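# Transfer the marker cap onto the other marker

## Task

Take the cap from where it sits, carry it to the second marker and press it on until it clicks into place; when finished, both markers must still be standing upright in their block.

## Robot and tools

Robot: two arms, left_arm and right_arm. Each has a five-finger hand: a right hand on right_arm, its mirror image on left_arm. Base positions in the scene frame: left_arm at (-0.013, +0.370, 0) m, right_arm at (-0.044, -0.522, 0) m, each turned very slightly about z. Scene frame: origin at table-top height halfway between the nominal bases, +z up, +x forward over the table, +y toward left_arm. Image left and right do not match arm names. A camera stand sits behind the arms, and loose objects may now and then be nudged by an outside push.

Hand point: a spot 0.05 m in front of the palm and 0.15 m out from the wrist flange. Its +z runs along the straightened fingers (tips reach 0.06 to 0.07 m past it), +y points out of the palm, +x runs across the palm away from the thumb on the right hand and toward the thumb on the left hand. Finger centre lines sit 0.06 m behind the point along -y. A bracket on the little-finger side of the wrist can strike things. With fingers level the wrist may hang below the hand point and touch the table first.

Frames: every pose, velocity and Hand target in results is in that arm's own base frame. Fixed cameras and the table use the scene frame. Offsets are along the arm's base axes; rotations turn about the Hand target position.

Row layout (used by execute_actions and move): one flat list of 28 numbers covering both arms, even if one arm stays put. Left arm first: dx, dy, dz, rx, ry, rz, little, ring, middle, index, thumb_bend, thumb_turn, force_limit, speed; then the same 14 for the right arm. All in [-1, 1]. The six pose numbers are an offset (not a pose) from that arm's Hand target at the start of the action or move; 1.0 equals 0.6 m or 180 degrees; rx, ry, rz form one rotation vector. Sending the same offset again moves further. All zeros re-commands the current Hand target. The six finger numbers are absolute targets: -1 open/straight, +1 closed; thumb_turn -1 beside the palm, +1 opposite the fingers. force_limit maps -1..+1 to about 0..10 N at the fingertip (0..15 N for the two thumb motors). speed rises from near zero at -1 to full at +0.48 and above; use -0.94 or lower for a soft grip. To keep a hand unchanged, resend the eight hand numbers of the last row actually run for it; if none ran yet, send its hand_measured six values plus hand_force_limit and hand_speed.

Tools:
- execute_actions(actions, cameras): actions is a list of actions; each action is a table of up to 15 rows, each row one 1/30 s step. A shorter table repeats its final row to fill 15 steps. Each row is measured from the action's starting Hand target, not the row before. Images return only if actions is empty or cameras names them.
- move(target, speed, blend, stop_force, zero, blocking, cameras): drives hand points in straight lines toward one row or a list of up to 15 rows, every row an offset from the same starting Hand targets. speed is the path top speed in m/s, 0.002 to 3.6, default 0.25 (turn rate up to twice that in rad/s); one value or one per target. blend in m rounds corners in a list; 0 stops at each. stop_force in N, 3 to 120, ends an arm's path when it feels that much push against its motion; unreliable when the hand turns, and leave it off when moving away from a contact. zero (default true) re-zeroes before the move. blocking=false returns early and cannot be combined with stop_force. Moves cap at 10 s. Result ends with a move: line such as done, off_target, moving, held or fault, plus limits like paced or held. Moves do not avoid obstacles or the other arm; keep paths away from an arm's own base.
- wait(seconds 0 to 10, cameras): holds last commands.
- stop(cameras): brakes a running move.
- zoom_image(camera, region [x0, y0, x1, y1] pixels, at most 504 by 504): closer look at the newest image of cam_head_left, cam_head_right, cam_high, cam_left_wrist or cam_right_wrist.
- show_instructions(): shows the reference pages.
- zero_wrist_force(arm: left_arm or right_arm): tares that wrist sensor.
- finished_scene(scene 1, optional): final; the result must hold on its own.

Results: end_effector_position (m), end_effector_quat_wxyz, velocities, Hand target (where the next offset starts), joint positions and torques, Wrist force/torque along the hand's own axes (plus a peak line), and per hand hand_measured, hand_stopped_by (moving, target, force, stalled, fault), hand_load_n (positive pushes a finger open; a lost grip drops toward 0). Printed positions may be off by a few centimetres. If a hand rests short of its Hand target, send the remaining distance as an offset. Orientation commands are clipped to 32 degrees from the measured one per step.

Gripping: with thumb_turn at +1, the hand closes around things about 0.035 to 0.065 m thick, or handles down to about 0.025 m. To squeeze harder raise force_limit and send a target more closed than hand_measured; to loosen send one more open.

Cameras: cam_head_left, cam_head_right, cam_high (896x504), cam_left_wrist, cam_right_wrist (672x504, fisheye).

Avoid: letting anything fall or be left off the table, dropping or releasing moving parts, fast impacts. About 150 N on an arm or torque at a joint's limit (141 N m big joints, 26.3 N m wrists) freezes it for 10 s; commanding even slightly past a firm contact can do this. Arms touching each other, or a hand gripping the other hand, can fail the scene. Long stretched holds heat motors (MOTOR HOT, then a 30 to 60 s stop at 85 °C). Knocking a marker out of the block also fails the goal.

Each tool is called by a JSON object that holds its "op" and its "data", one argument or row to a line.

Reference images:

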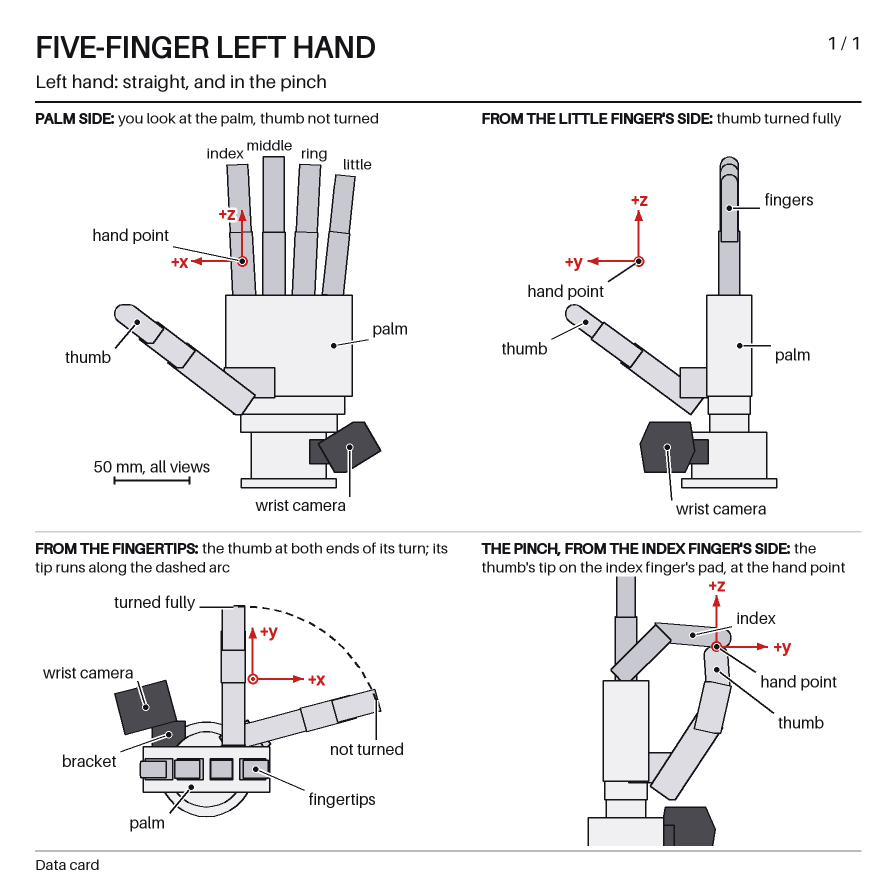

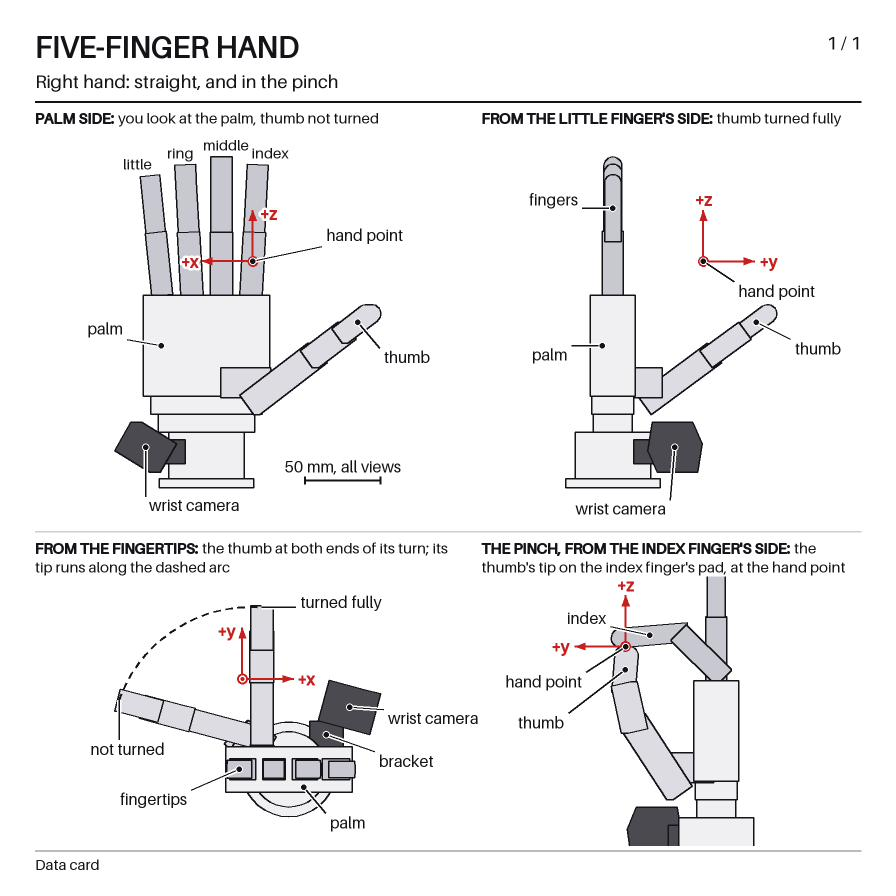

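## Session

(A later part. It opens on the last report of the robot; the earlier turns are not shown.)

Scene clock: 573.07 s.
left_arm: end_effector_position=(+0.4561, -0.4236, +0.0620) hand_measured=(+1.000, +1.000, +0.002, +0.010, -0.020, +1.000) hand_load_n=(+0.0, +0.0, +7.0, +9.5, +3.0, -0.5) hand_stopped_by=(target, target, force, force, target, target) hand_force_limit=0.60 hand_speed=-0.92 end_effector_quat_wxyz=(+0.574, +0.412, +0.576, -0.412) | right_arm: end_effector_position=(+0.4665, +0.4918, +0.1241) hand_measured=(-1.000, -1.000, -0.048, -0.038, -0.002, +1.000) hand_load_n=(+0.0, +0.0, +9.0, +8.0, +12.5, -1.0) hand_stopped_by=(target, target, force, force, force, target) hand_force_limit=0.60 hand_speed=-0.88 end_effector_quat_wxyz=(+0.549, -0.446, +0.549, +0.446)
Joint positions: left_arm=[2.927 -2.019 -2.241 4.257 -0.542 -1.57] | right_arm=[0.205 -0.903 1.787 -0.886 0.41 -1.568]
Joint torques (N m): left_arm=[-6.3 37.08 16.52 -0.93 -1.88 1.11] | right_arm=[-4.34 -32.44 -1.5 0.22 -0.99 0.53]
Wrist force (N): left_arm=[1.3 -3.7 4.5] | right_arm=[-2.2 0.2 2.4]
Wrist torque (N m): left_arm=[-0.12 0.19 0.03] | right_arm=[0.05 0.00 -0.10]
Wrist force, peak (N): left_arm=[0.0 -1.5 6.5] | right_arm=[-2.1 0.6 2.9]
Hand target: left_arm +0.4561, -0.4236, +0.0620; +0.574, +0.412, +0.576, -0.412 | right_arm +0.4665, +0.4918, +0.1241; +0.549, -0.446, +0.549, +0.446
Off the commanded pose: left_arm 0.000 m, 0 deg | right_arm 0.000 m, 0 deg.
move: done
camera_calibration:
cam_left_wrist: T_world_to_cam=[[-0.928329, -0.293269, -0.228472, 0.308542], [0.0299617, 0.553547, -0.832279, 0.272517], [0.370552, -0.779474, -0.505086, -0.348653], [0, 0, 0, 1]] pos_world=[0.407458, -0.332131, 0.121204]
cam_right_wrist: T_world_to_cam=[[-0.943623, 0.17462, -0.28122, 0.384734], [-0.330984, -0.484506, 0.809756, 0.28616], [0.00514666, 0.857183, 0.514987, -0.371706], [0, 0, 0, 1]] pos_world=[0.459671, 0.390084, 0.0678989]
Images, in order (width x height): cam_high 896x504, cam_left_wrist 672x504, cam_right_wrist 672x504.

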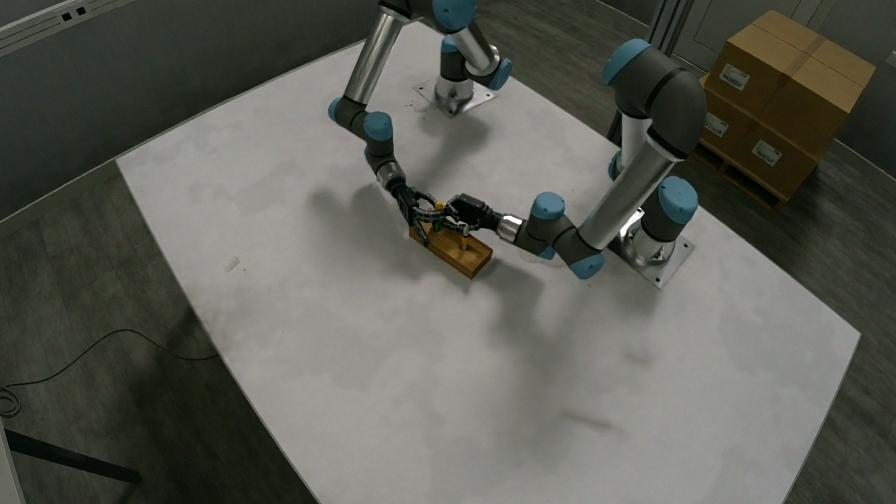

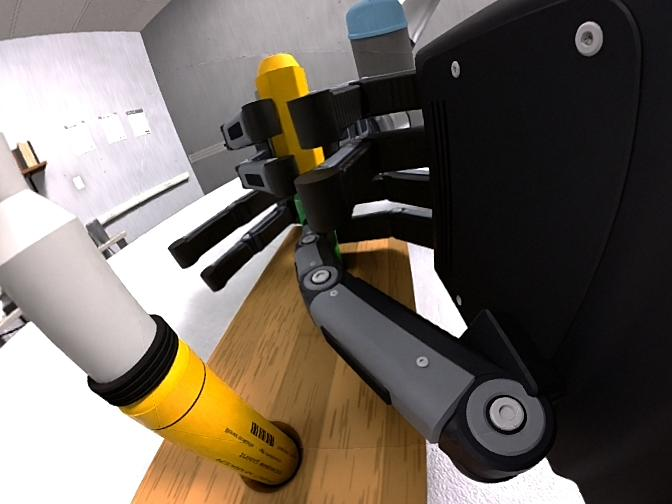

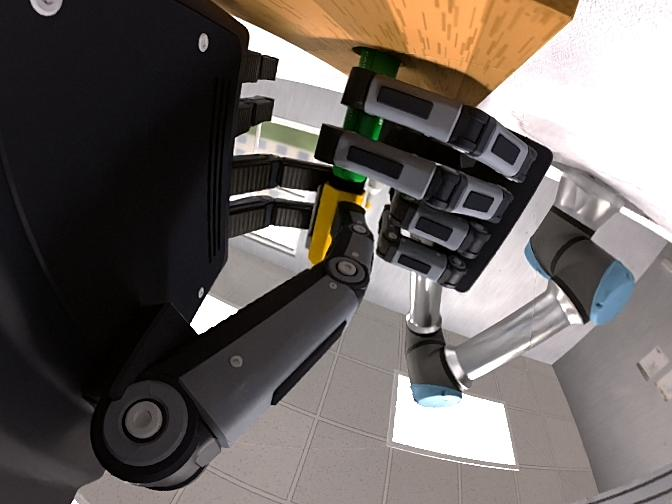

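{"op": "move", "data": {
  "target": [0,0,0,0,0,0,1,1,0.35,0.35,-0.02,1,0.6,-0.92,0,0,0.01,0,0,0,-1,-1,0.4,0.4,0.4,1,0.6,-0.88],
  "speed": 0.02,
  "stop_force": 30,
  "cameras": ["cam_high","cam_left_wrist","cam_right_wrist"]
}}

{"op": "zoom_image", "data": {
  "camera": "cam_left_wrist",
  "region": [150, 50, 450, 350]
}}

{"op": "zoom_image", "data": {
  "camera": "cam_right_wrist",
  "region": [240, 0, 540, 300]
}}

Scene clock: 577.63 s.
left_arm: end_effector_position=(+0.4561, -0.4236, +0.0620) hand_measured=(+1.000, +1.000, +0.002, +0.010, -0.022, +1.000) hand_load_n=(+0.0, +0.0, +6.0, +8.5, +3.5, -3.0) hand_stopped_by=(target, target, force, force, target, target) hand_force_limit=0.60 hand_speed=-0.92 end_effector_quat_wxyz=(+0.574, +0.412, +0.576, -0.412) | right_arm: end_effector_position=(+0.4665, +0.4918, +0.1301) hand_measured=(-1.000, -1.000, -0.048, -0.038, -0.002, +1.000) hand_load_n=(+0.0, +0.0, +8.5, +7.5, +12.5, -2.0) hand_stopped_by=(target, target, force, force, force, target) hand_force_limit=0.60 hand_speed=-0.88 end_effector_quat_wxyz=(+0.549, -0.446, +0.549, +0.446)
Joint positions: left_arm=[2.927 -2.019 -2.241 4.257 -0.542 -1.57] | right_arm=[0.205 -0.914 1.786 -0.874 0.41 -1.568]
Joint torques (N m): left_arm=[-3.99 14.06 10.18 -0.96 -1.9 -1.76] | right_arm=[-5.74 -28.3 -22.17 -2.55 -0.91 -1.19]
Wrist force (N): left_arm=[-3.4 -1.6 0.6] | right_arm=[2.9 0.1 -0.1]
Wrist torque (N m): left_arm=[-0.04 0.08 0.00] | right_arm=[0.08 0.11 -0.06]
Wrist force, peak (N): left_arm=[-13.9 -4.8 2.3] | right_arm=[13.0 -1.5 0.9]
Hand target: left_arm +0.4561, -0.4236, +0.0620; +0.574, +0.412, +0.576, -0.412 | right_arm +0.4665, +0.4918, +0.1301; +0.549, -0.446, +0.549, +0.446
Off the commanded pose: left_arm 0.000 m, 0 deg | right_arm 0.000 m, 0 deg.
move: done
camera_calibration:
cam_left_wrist: T_world_to_cam=[[-0.928329, -0.293269, -0.228472, 0.308542], [0.0299617, 0.553547, -0.832279, 0.272517], [0.370552, -0.779474, -0.505086, -0.348653], [0, 0, 0, 1]] pos_world=[0.407458, -0.332131, 0.121204]
cam_right_wrist: T_world_to_cam=[[-0.943623, 0.17462, -0.28122, 0.386421], [-0.330984, -0.484506, 0.809756, 0.281301], [0.00514666, 0.857183, 0.514987, -0.374796], [0, 0, 0, 1]] pos_world=[0.459671, 0.390084, 0.0738989]
Images, in order (width x height): cam_high 896x504, cam_left_wrist 672x504, cam_right_wrist 672x504.

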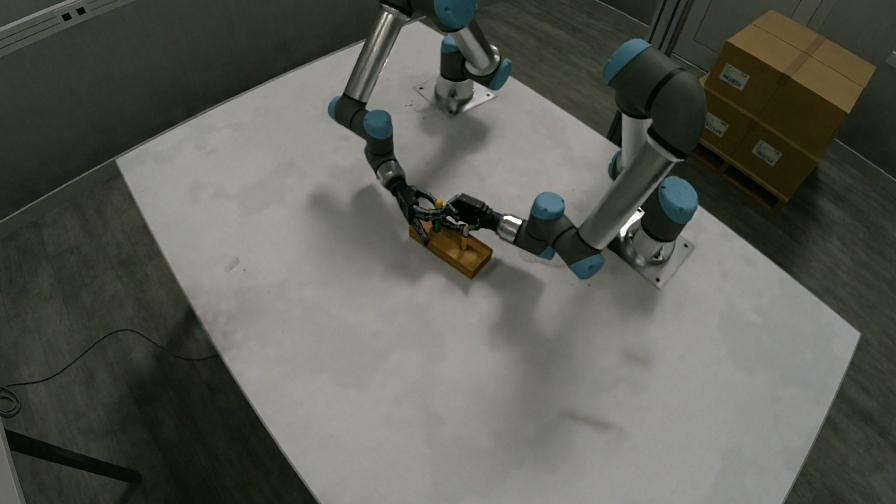

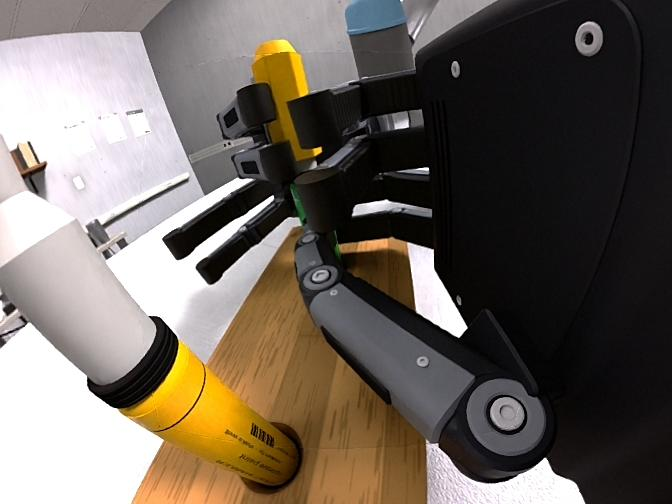

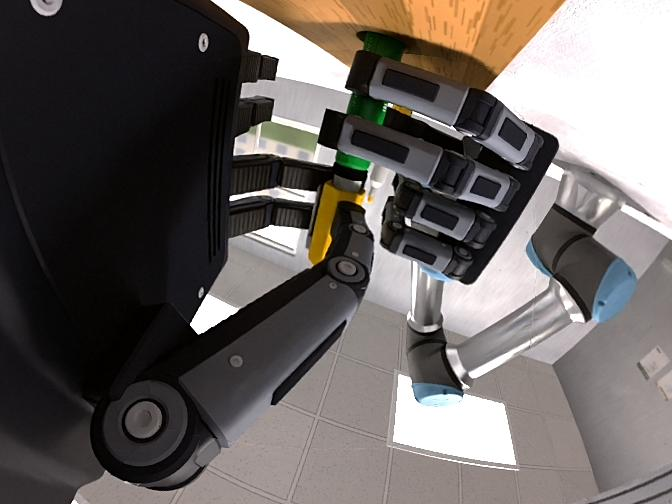

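Scaled by 1.680 from the camera's 672x504 image, which has a finer 960x720 frame.

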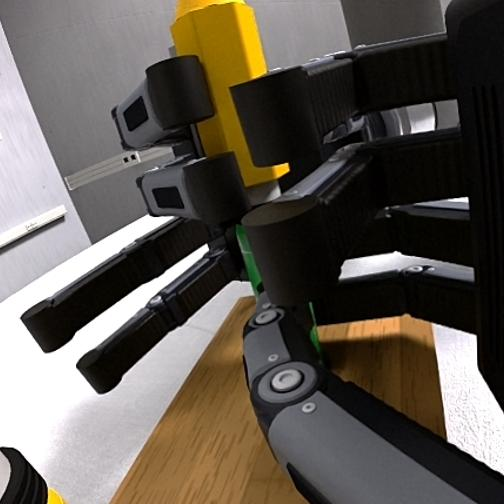

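Scaled by 1.680 from the camera's 672x504 image, which has a finer 960x720 frame.

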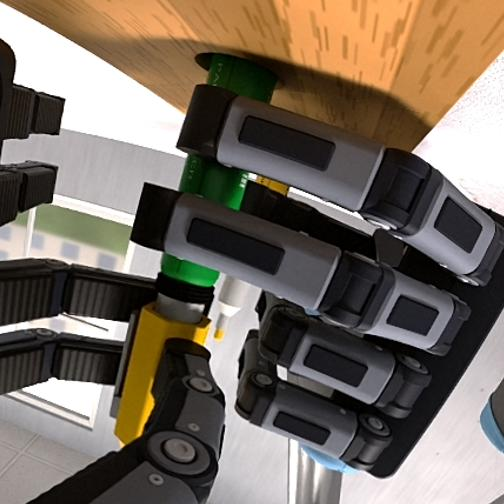

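{"op": "move", "data": {
  "target": [0,0,0,0,0,0,1,1,0.35,0.35,-0.02,1,0.6,-0.92,0,0,0.13,0,0,0,-1,-1,0.4,0.4,0.4,1,0.6,-0.88],
  "speed": 0.12,
  "cameras": ["cam_high","cam_left_wrist","cam_right_wrist","cam_head_left"]
}}

{"op": "zoom_image", "data": {
  "camera": "cam_left_wrist",
  "region": [150, 0, 450, 300]
}}

{"op": "zoom_image", "data": {
  "camera": "cam_high",
  "region": [390, 130, 510, 250]
}}

{"op": "zoom_image", "data": {
  "camera": "cam_right_wrist",
  "region": [220, 0, 520, 300]
}}

Scene clock: 609.10 s.
left_arm: end_effector_position=(+0.4561, -0.4236, +0.0620) hand_measured=(+1.000, +1.000, +0.002, +0.010, -0.022, +1.000) hand_load_n=(+0.0, +0.0, +5.5, +8.5, +4.0, -2.5) hand_stopped_by=(target, target, force, force, target, target) hand_force_limit=0.60 hand_speed=-0.92 end_effector_quat_wxyz=(+0.574, +0.412, +0.576, -0.412) | right_arm: end_effector_position=(+0.4665, +0.4919, +0.2081) hand_measured=(-1.000, -1.000, -0.048, -0.038, -0.002, +1.000) hand_load_n=(+0.0, +0.0, +8.0, +7.5, +12.5, -1.0) hand_stopped_by=(target, target, force, force, force, target) hand_force_limit=0.60 hand_speed=-0.88 end_effector_quat_wxyz=(+0.549, -0.446, +0.549, +0.446)
Joint positions: left_arm=[2.927 -2.019 -2.241 4.257 -0.542 -1.57] | right_arm=[0.205 -1.046 1.75 -0.706 0.411 -1.568]
Joint torques (N m): left_arm=[-2.58 23.64 4.55 -1.02 -1.93 -0.6] | right_arm=[-4.72 -32.62 -2.84 -1.52 -1.44 0.65]
Wrist force (N): left_arm=[-0.7 -1.3 0.5] | right_arm=[0.4 0.4 -0.6]
Wrist torque (N m): left_arm=[-0.06 0.09 0.01] | right_arm=[0.12 0.11 0.11]
Wrist force, peak (N): left_arm=[-3.9 -2.0 0.8] | right_arm=[4.5 0.0 0.0]
Hand target: left_arm +0.4561, -0.4236, +0.0620; +0.574, +0.412, +0.576, -0.412 | right_arm +0.4665, +0.4918, +0.2081; +0.549, -0.446, +0.549, +0.446
Off the commanded pose: left_arm 0.000 m, 0 deg | right_arm 0.000 m, 0 deg.
move: done
camera_calibration:
cam_left_wrist: T_world_to_cam=[[-0.928371, -0.29318, -0.228412, 0.308583], [0.0299307, 0.553609, -0.832239, 0.272546], [0.370446, -0.779463, -0.50518, -0.348595], [0, 0, 0, 1]] pos_world=[0.407458, -0.332131, 0.121204]
cam_right_wrist: T_world_to_cam=[[-0.943519, 0.174533, -0.281619, 0.40848], [-0.331282, -0.48453, 0.809619, 0.21839], [0.00485252, 0.857187, 0.514983, -0.414916], [0, 0, 0, 1]] pos_world=[0.459771, 0.390184, 0.151897]
Images, in order (width x height): cam_head_left 896x504, cam_high 896x504, cam_left_wrist 672x504, cam_right_wrist 672x504.

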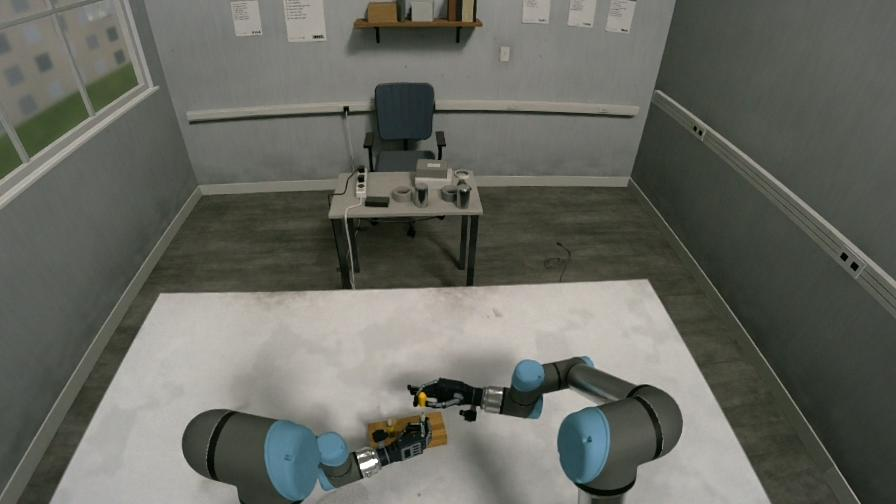

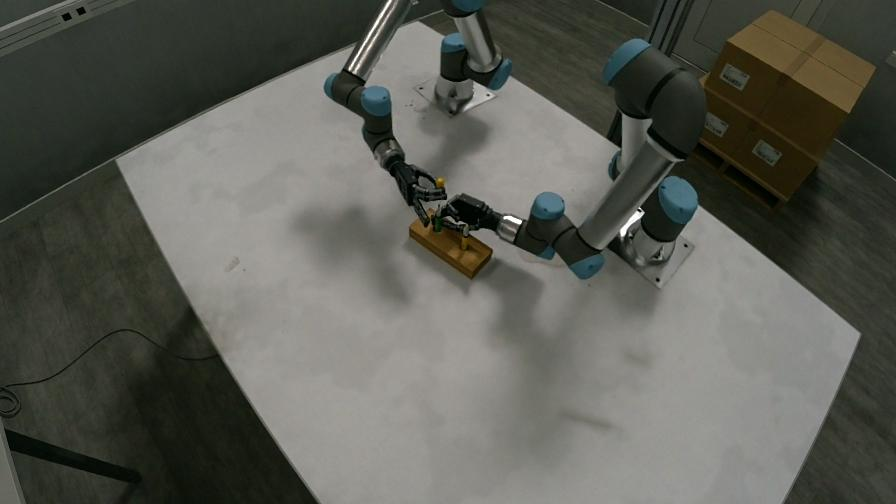

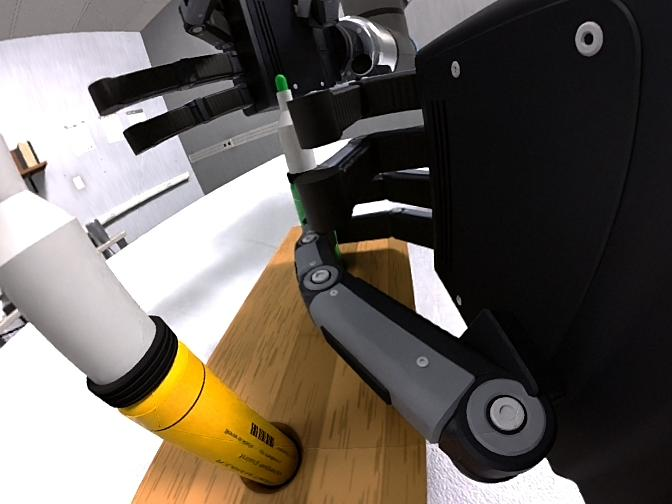

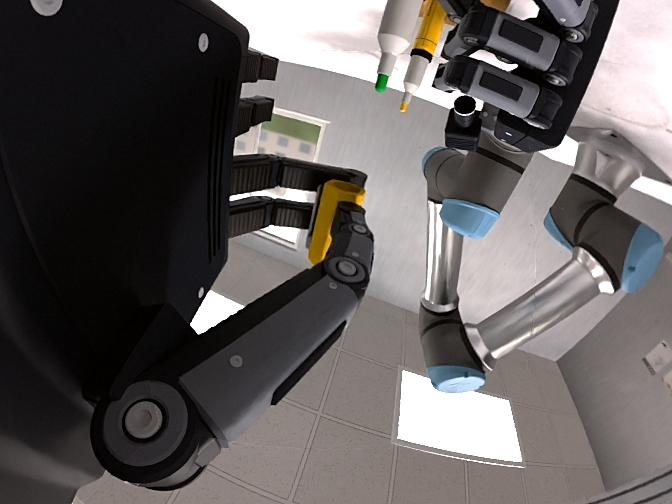

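Scaled by 1.680 from the camera's 672x504 image, which has a finer 960x720 frame.

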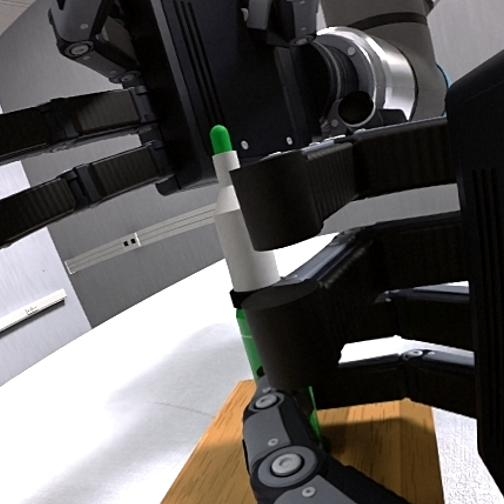

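Scaled by 4.200 from the camera's 896x504 image, which has a finer 1280x720 frame.

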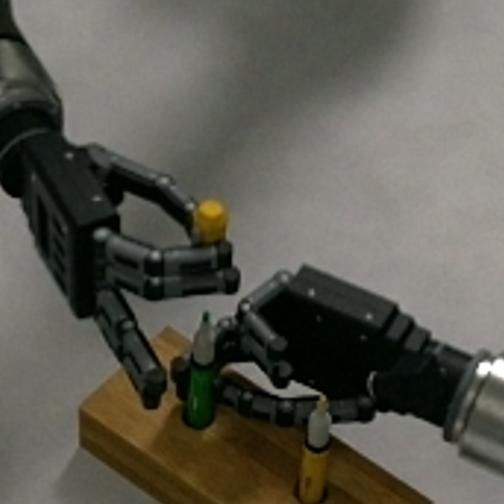

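Scaled by 1.680 from the camera's 672x504 image, which has a finer 960x720 frame.

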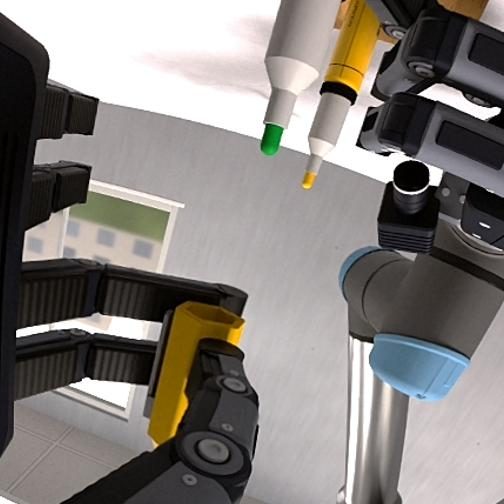

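{"op": "move", "data": {
  "target": [
    [0,0,0,0,0,0,1,1,-0.4,-0.4,-0.6,1,0,-0.6,0,0,0,0,0,0,-1,-1,0.4,0.4,0.4,1,0.6,-0.88],
    [-0.1736,-0.0589,0,0,0,0,1,1,-0.4,-0.4,-0.6,1,0,-0.6,0,0,0.0867,0,0,0,-1,-1,0.4,0.4,0.4,1,0.6,-0.88],
    [-0.6102,-0.0773,0.2467,0.2053,-0.2619,-0.1972,1,1,-0.4,-0.4,-0.6,1,0,-0.6,0,0,0.0867,0,0,0,-1,-1,0.4,0.4,0.4,1,0.6,-0.88],
    [-0.985,-0.09,0.14,0.1086,-0.6127,-0.6364,1,1,-0.4,-0.4,-0.6,1,0,-0.6,-0.036,0.1612,0.0867,0,0,-0.35,-1,-1,0.4,0.4,0.4,1,0.6,-0.88]
  ],
  "speed": [0.12,0.12,0.45,0.45],
  "blend": [0,0.02,0.08,0],
  "cameras": ["all"]
}}

{"op": "zoom_image", "data": {
  "camera": "cam_high",
  "region": [390, 110, 530, 250]
}}

{"op": "zoom_image", "data": {
  "camera": "cam_head_left",
  "region": [340, 350, 500, 470]
}}

{"op": "zoom_image", "data": {
  "camera": "cam_head_right",
  "region": [340, 350, 500, 470]
}}

{"op": "zoom_image", "data": {
  "camera": "cam_right_wrist",
  "region": [220, 0, 520, 300]
}}

Scene clock: 648.47 s.
left_arm: end_effector_position=(-0.1081, -0.4763, +0.1536) hand_measured=(+1.000, +1.000, -0.400, -0.400, -0.600, +1.000) hand_load_n=(+0.0, +0.0, +0.0, +0.0, +0.0, +0.0) hand_stopped_by=(target, target, target, target, target, target) hand_force_limit=0.00 hand_speed=-0.60 end_effector_quat_wxyz=(+0.197, +0.862, -0.447, -0.138) | right_arm: end_effector_position=(+0.4471, +0.5751, +0.2600) hand_measured=(-1.000, -1.000, -0.048, -0.038, -0.002, +1.000) hand_load_n=(+0.0, +0.0, +8.0, +7.5, +12.5, -1.0) hand_stopped_by=(target, target, force, force, force, target) hand_force_limit=0.60 hand_speed=-0.88 end_effector_quat_wxyz=(+0.692, -0.147, +0.691, +0.147)
Joint positions: left_arm=[2.002 -1.846 -1.89 2.193 -1.085 1.381] | right_arm=[0.766 -1.213 1.846 -0.635 1.918 -1.571]
Joint torques (N m): left_arm=[6.96 36.74 7.45 -0.3 3.37 -0.14] | right_arm=[-8.16 -42.28 -4.88 -3.22 0.14 -1.57]
Wrist force (N): left_arm=[-0.1 0.1 -0.3] | right_arm=[0.2 0.4 -0.4]
Wrist torque (N m): left_arm=[0.07 -0.01 0.00] | right_arm=[0.12 0.12 0.07]
Wrist force, peak (N): left_arm=[-1.3 2.6 1.3] | right_arm=[1.1 2.4 -1.9]
Hand target: left_arm -0.1082, -0.4763, +0.1537; +0.197, +0.862, -0.447, -0.138 (not the last commanded pose) | right_arm +0.4471, +0.5750, +0.2601; +0.692, -0.147, +0.691, +0.147 (not the last commanded pose)
Off the commanded pose: left_arm 0.028 m, 12 deg | right_arm 0.014 m, 9 deg.
move: held (left_arm, right_arm; a check stopped the path); path passed 3 of 4 targets; limits=held
pose unreachable (left arm): on one or more control steps of this call, first in action 0 (counted from 0), this arm could not follow its commanded pose, so it was not sent that pose on those steps. It may still have moved: this result reports where it is.
cause: moving toward the commanded pose would bring a part of the arm too close to another arm (a part of this arm just beyond joint 3 (elbow) and a part of the right arm just beyond its joint 4 (wrist 1), at the place that arm was heading or pushing toward when its own hold began).
pose unreachable (right arm): on one or more control steps of this call, first in action 0 (counted from 0), this arm could not follow its commanded pose, so it was not sent that pose on those steps. It may still have moved: this result reports where it is.
cause: moving toward the commanded pose would bring a part of the arm too close to another arm (a part of this arm just beyond joint 4 (wrist 1) and a part of the left arm just beyond its joint 3 (elbow), along the way the arms are being sent, or toward where that arm still pushes).
camera_calibration:
cam_left_wrist: T_world_to_cam=[[0.834285, 0.323209, -0.446659, 0.307963], [0.532109, -0.684099, 0.498867, -0.344844], [-0.144321, -0.653869, -0.742716, -0.0936605], [0, 0, 0, 1]] pos_world=[-0.0869514, -0.396685, 0.240022]
cam_right_wrist: T_world_to_cam=[[-0.409771, 0.867702, -0.281393, -0.247053], [-0.586998, -0.0147046, 0.809455, 0.0543674], [0.698228, 0.496868, 0.515364, -0.615727], [0, 0, 0, 1]] pos_world=[0.360596, 0.521103, 0.203797]

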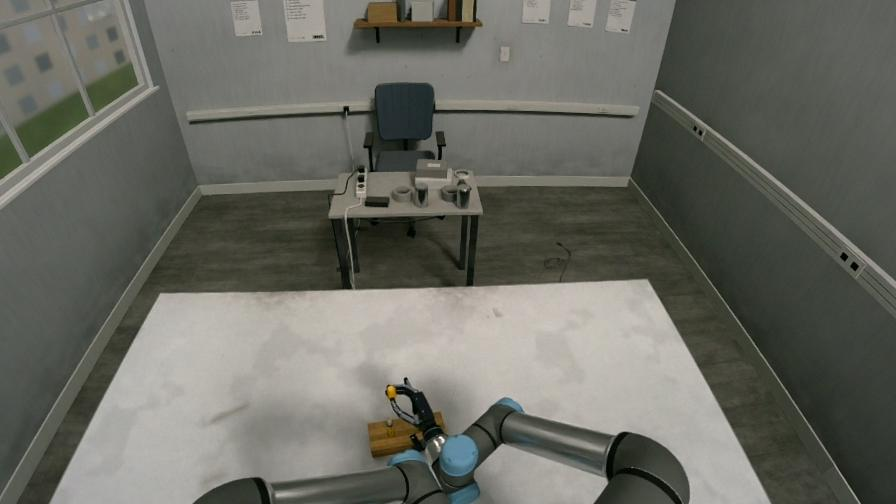

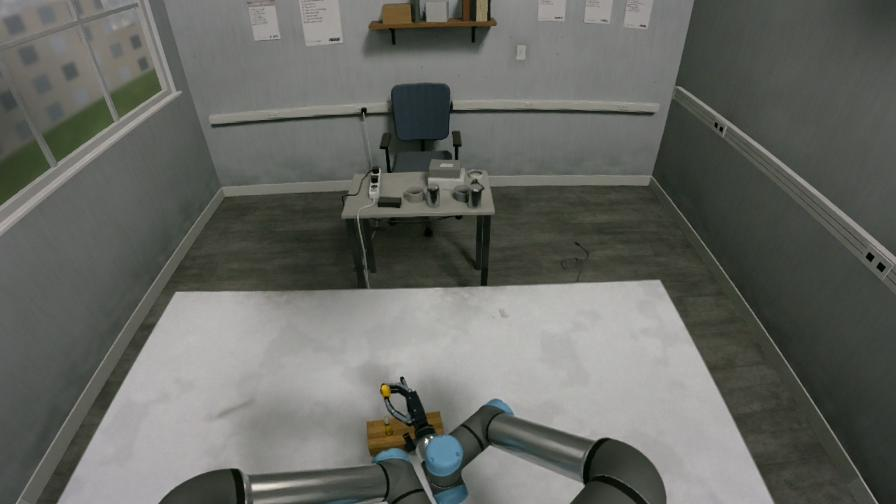

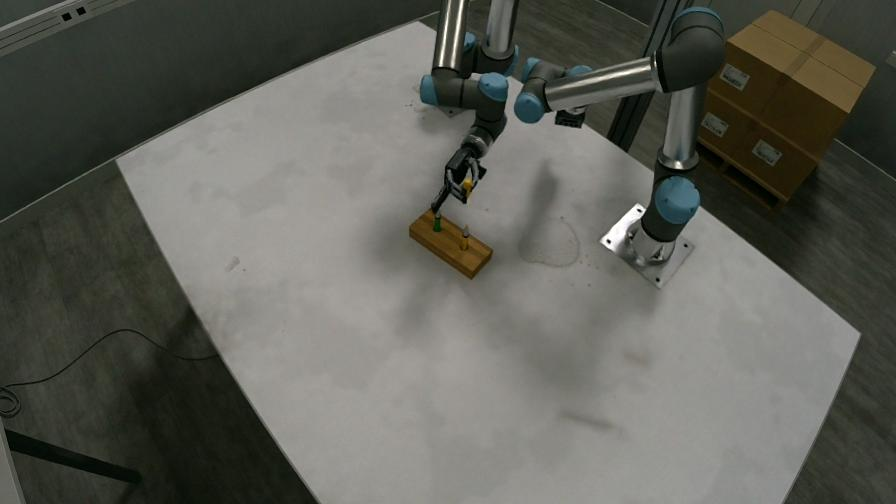

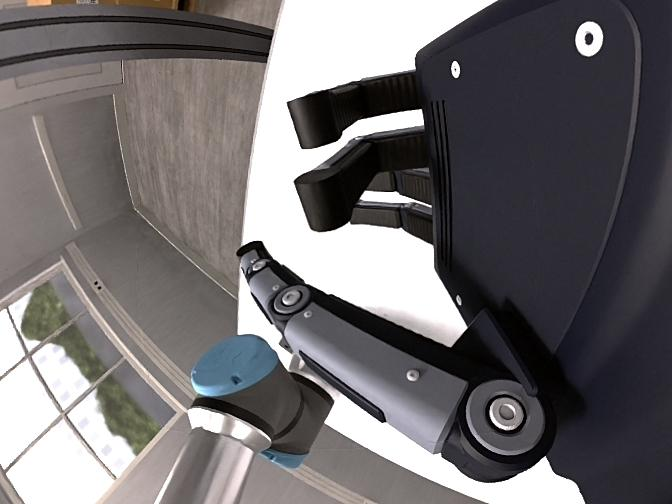

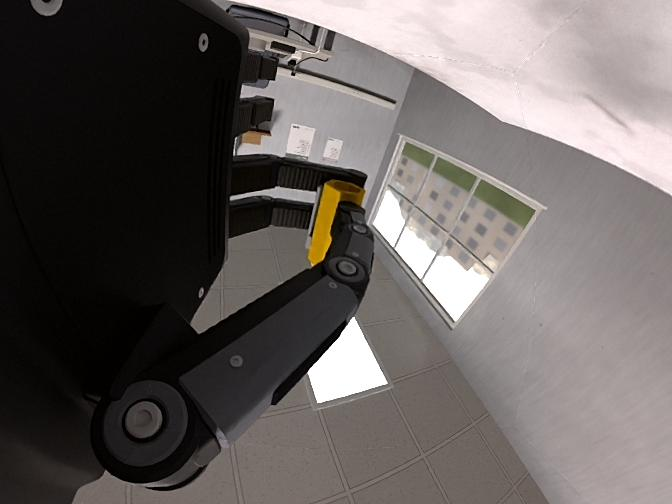

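Scaled by 3.600 from the camera's 896x504 image, which has a finer 1280x720 frame.

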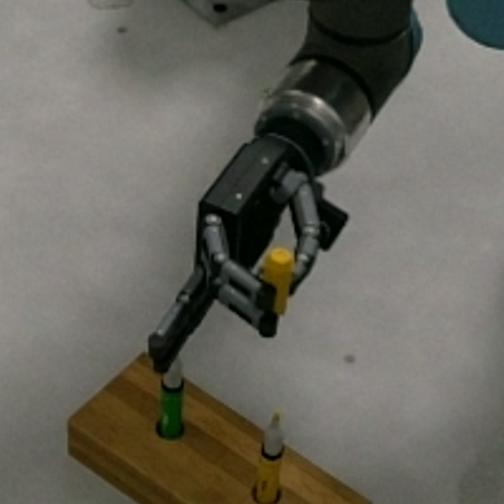

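Scaled by 3.150 from the camera's 896x504 image, which has a finer 1280x720 frame.

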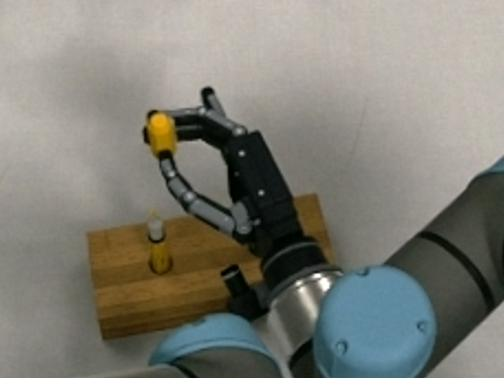

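Scaled by 3.150 from the camera's 896x504 image, which has a finer 1280x720 frame.

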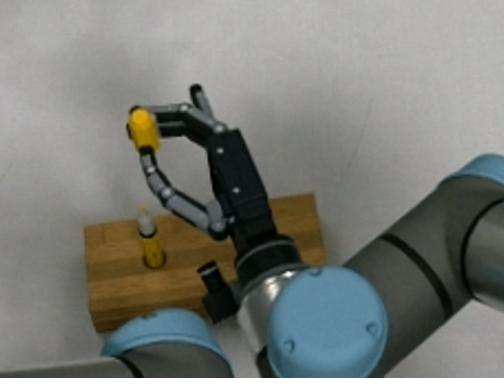

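Scaled by 1.680 from the camera's 672x504 image, which has a finer 960x720 frame.

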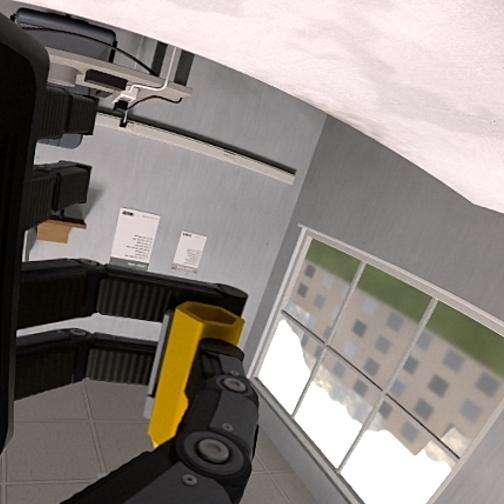

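{"op": "move", "data": {
  "target": [
    [0.0133,0.1933,0.3433,0,0,0,1,1,-0.4,-0.4,-0.6,1,0,-0.6,0,0,0,0,0,0,-1,-1,0.4,0.4,0.4,1,0.6,-0.88],
    [0.0133,0.1933,0.3433,0,0,0,1,1,-0.4,-0.4,-0.6,1,0,-0.6,-0.0037,0.0225,0,0,0,-0.0489,-1,-1,0.4,0.4,0.4,1,0.6,-0.88]
  ],
  "speed": 0.3,
  "blend": [0.05,0],
  "cameras": ["all"]
}}

{"op": "zoom_image", "data": {
  "camera": "cam_high",
  "region": [400, 140, 520, 260]
}}

{"op": "zoom_image", "data": {
  "camera": "cam_head_left",
  "region": [350, 360, 470, 460]
}}

{"op": "zoom_image", "data": {
  "camera": "cam_head_right",
  "region": [350, 360, 470, 460]
}}

Scene clock: 664.00 s.
left_arm: end_effector_position=(-0.1002, -0.3603, +0.3596) hand_measured=(+1.000, +1.000, -0.400, -0.400, -0.600, +1.000) hand_load_n=(+0.0, +0.0, +0.0, +0.0, +0.0, +0.0) hand_stopped_by=(target, target, target, target, target, target) hand_force_limit=0.00 hand_speed=-0.60 end_effector_quat_wxyz=(+0.197, +0.862, -0.447, -0.138) | right_arm: end_effector_position=(+0.4449, +0.5885, +0.2600) hand_measured=(-1.000, -1.000, -0.048, -0.038, -0.002, +1.000) hand_load_n=(-0.5, +0.0, +8.0, +7.5, +12.5, -1.0) hand_stopped_by=(target, target, force, force, force, target) hand_force_limit=0.60 hand_speed=-0.88 end_effector_quat_wxyz=(+0.701, -0.093, +0.701, +0.094)
Joint positions: left_arm=[2.247 -1.384 -1.848 1.559 -1.095 1.658] | right_arm=[0.868 -1.151 1.753 -0.604 2.174 -1.571]
Joint torques (N m): left_arm=[-1.78 -0.43 11.24 -5.31 3.19 1.04] | right_arm=[7.22 -38.04 -13.25 -3.01 1.78 1.63]
Wrist force (N): left_arm=[0.5 -0.1 -0.2] | right_arm=[0.4 0.1 -0.7]
Wrist torque (N m): left_arm=[0.03 -0.08 0.06] | right_arm=[0.09 0.11 0.01]
Wrist force, peak (N): left_arm=[1.4 -0.4 1.6] | right_arm=[0.4 1.2 -0.7]
Hand target: left_arm -0.1002, -0.3603, +0.3596; +0.197, +0.862, -0.447, -0.138 | right_arm +0.4449, +0.5885, +0.2601; +0.701, -0.093, +0.700, +0.094
Off the commanded pose: left_arm 0.000 m, 0 deg | right_arm 0.000 m, 0 deg.
move: done; blend cut to 0.0384 m at target 1
camera_calibration:
cam_left_wrist: T_world_to_cam=[[0.834371, 0.323062, -0.446606, 0.355833], [0.531972, -0.684121, 0.498983, -0.372527], [-0.14433, -0.653918, -0.742671, 0.136293], [0, 0, 0, 1]] pos_world=[-0.0790515, -0.280685, 0.446022]
cam_right_wrist: T_world_to_cam=[[-0.272117, 0.92018, -0.281462, -0.3517], [-0.582306, 0.0753964, 0.809466, -0.00182757], [0.766076, 0.384166, 0.51531, -0.58471], [0, 0, 0, 1]] pos_world=[0.351165, 0.548391, 0.203797]

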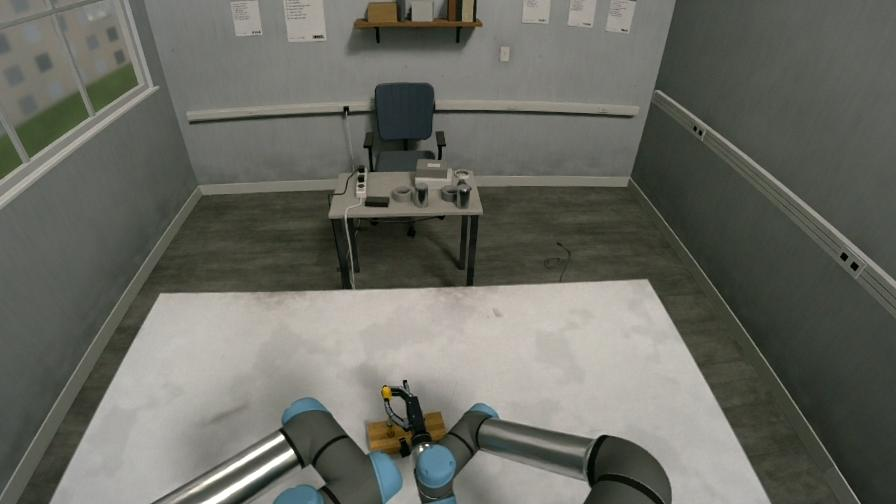

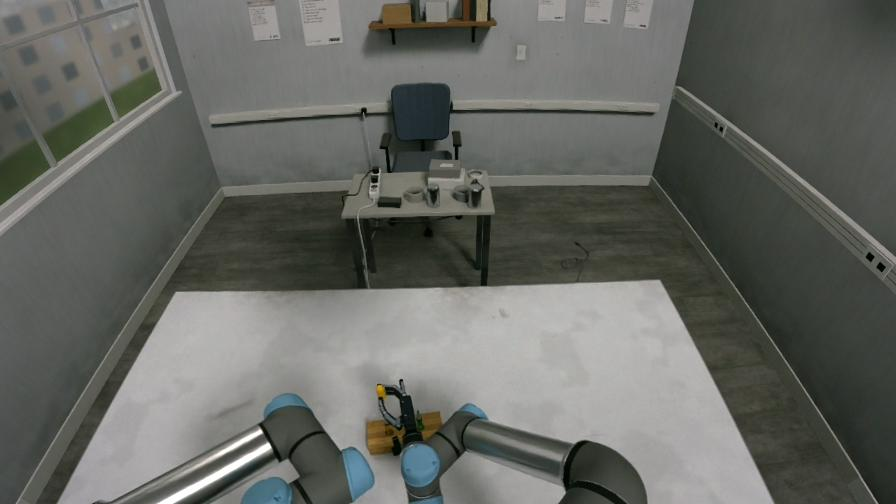

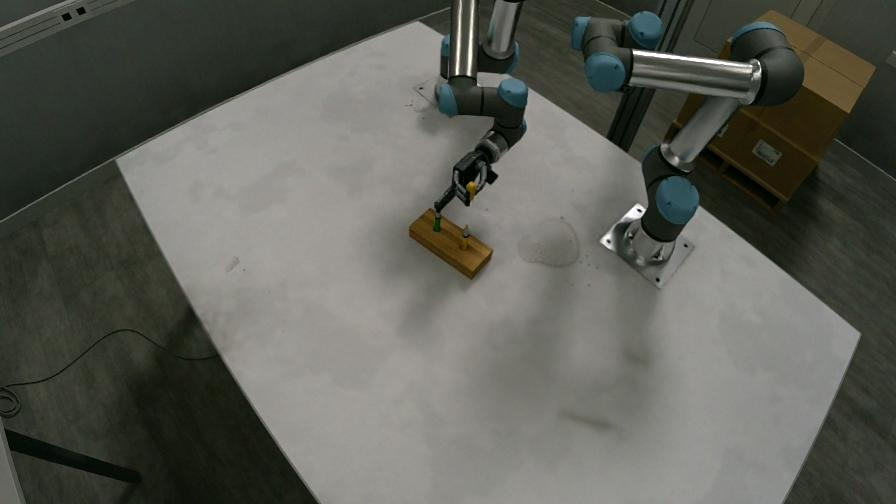

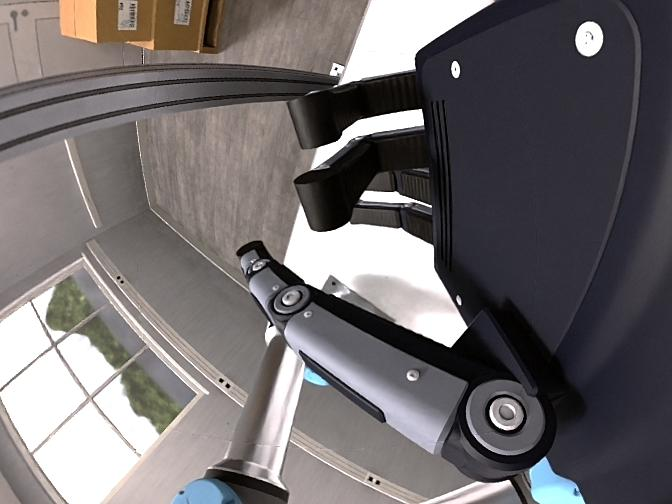

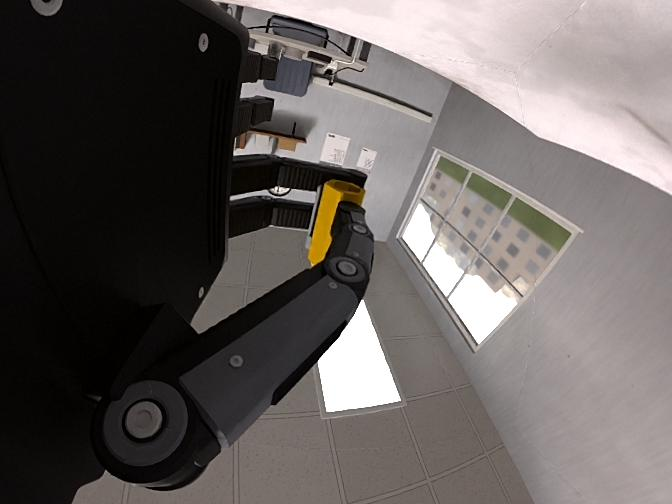

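Scaled by 4.200 from the camera's 896x504 image, which has a finer 1280x720 frame.

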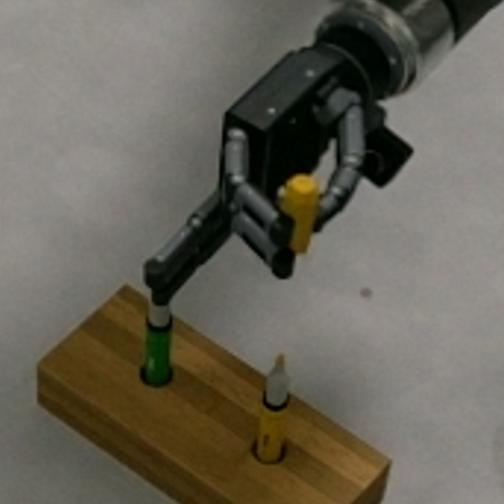

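Scaled by 4.200 from the camera's 896x504 image, which has a finer 1280x720 frame.

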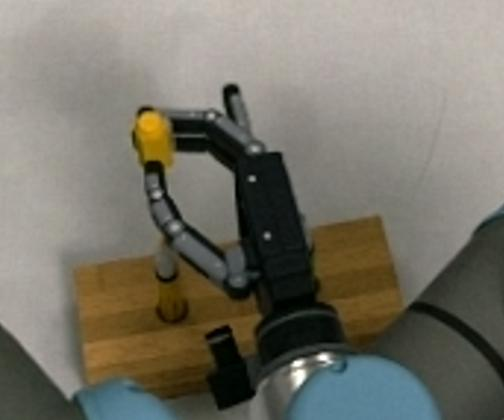

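Scaled by 4.200 from the camera's 896x504 image, which has a finer 1280x720 frame.

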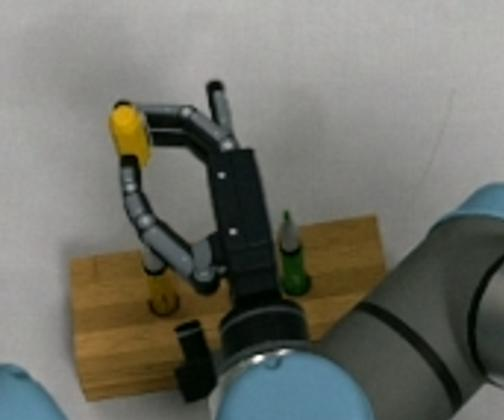

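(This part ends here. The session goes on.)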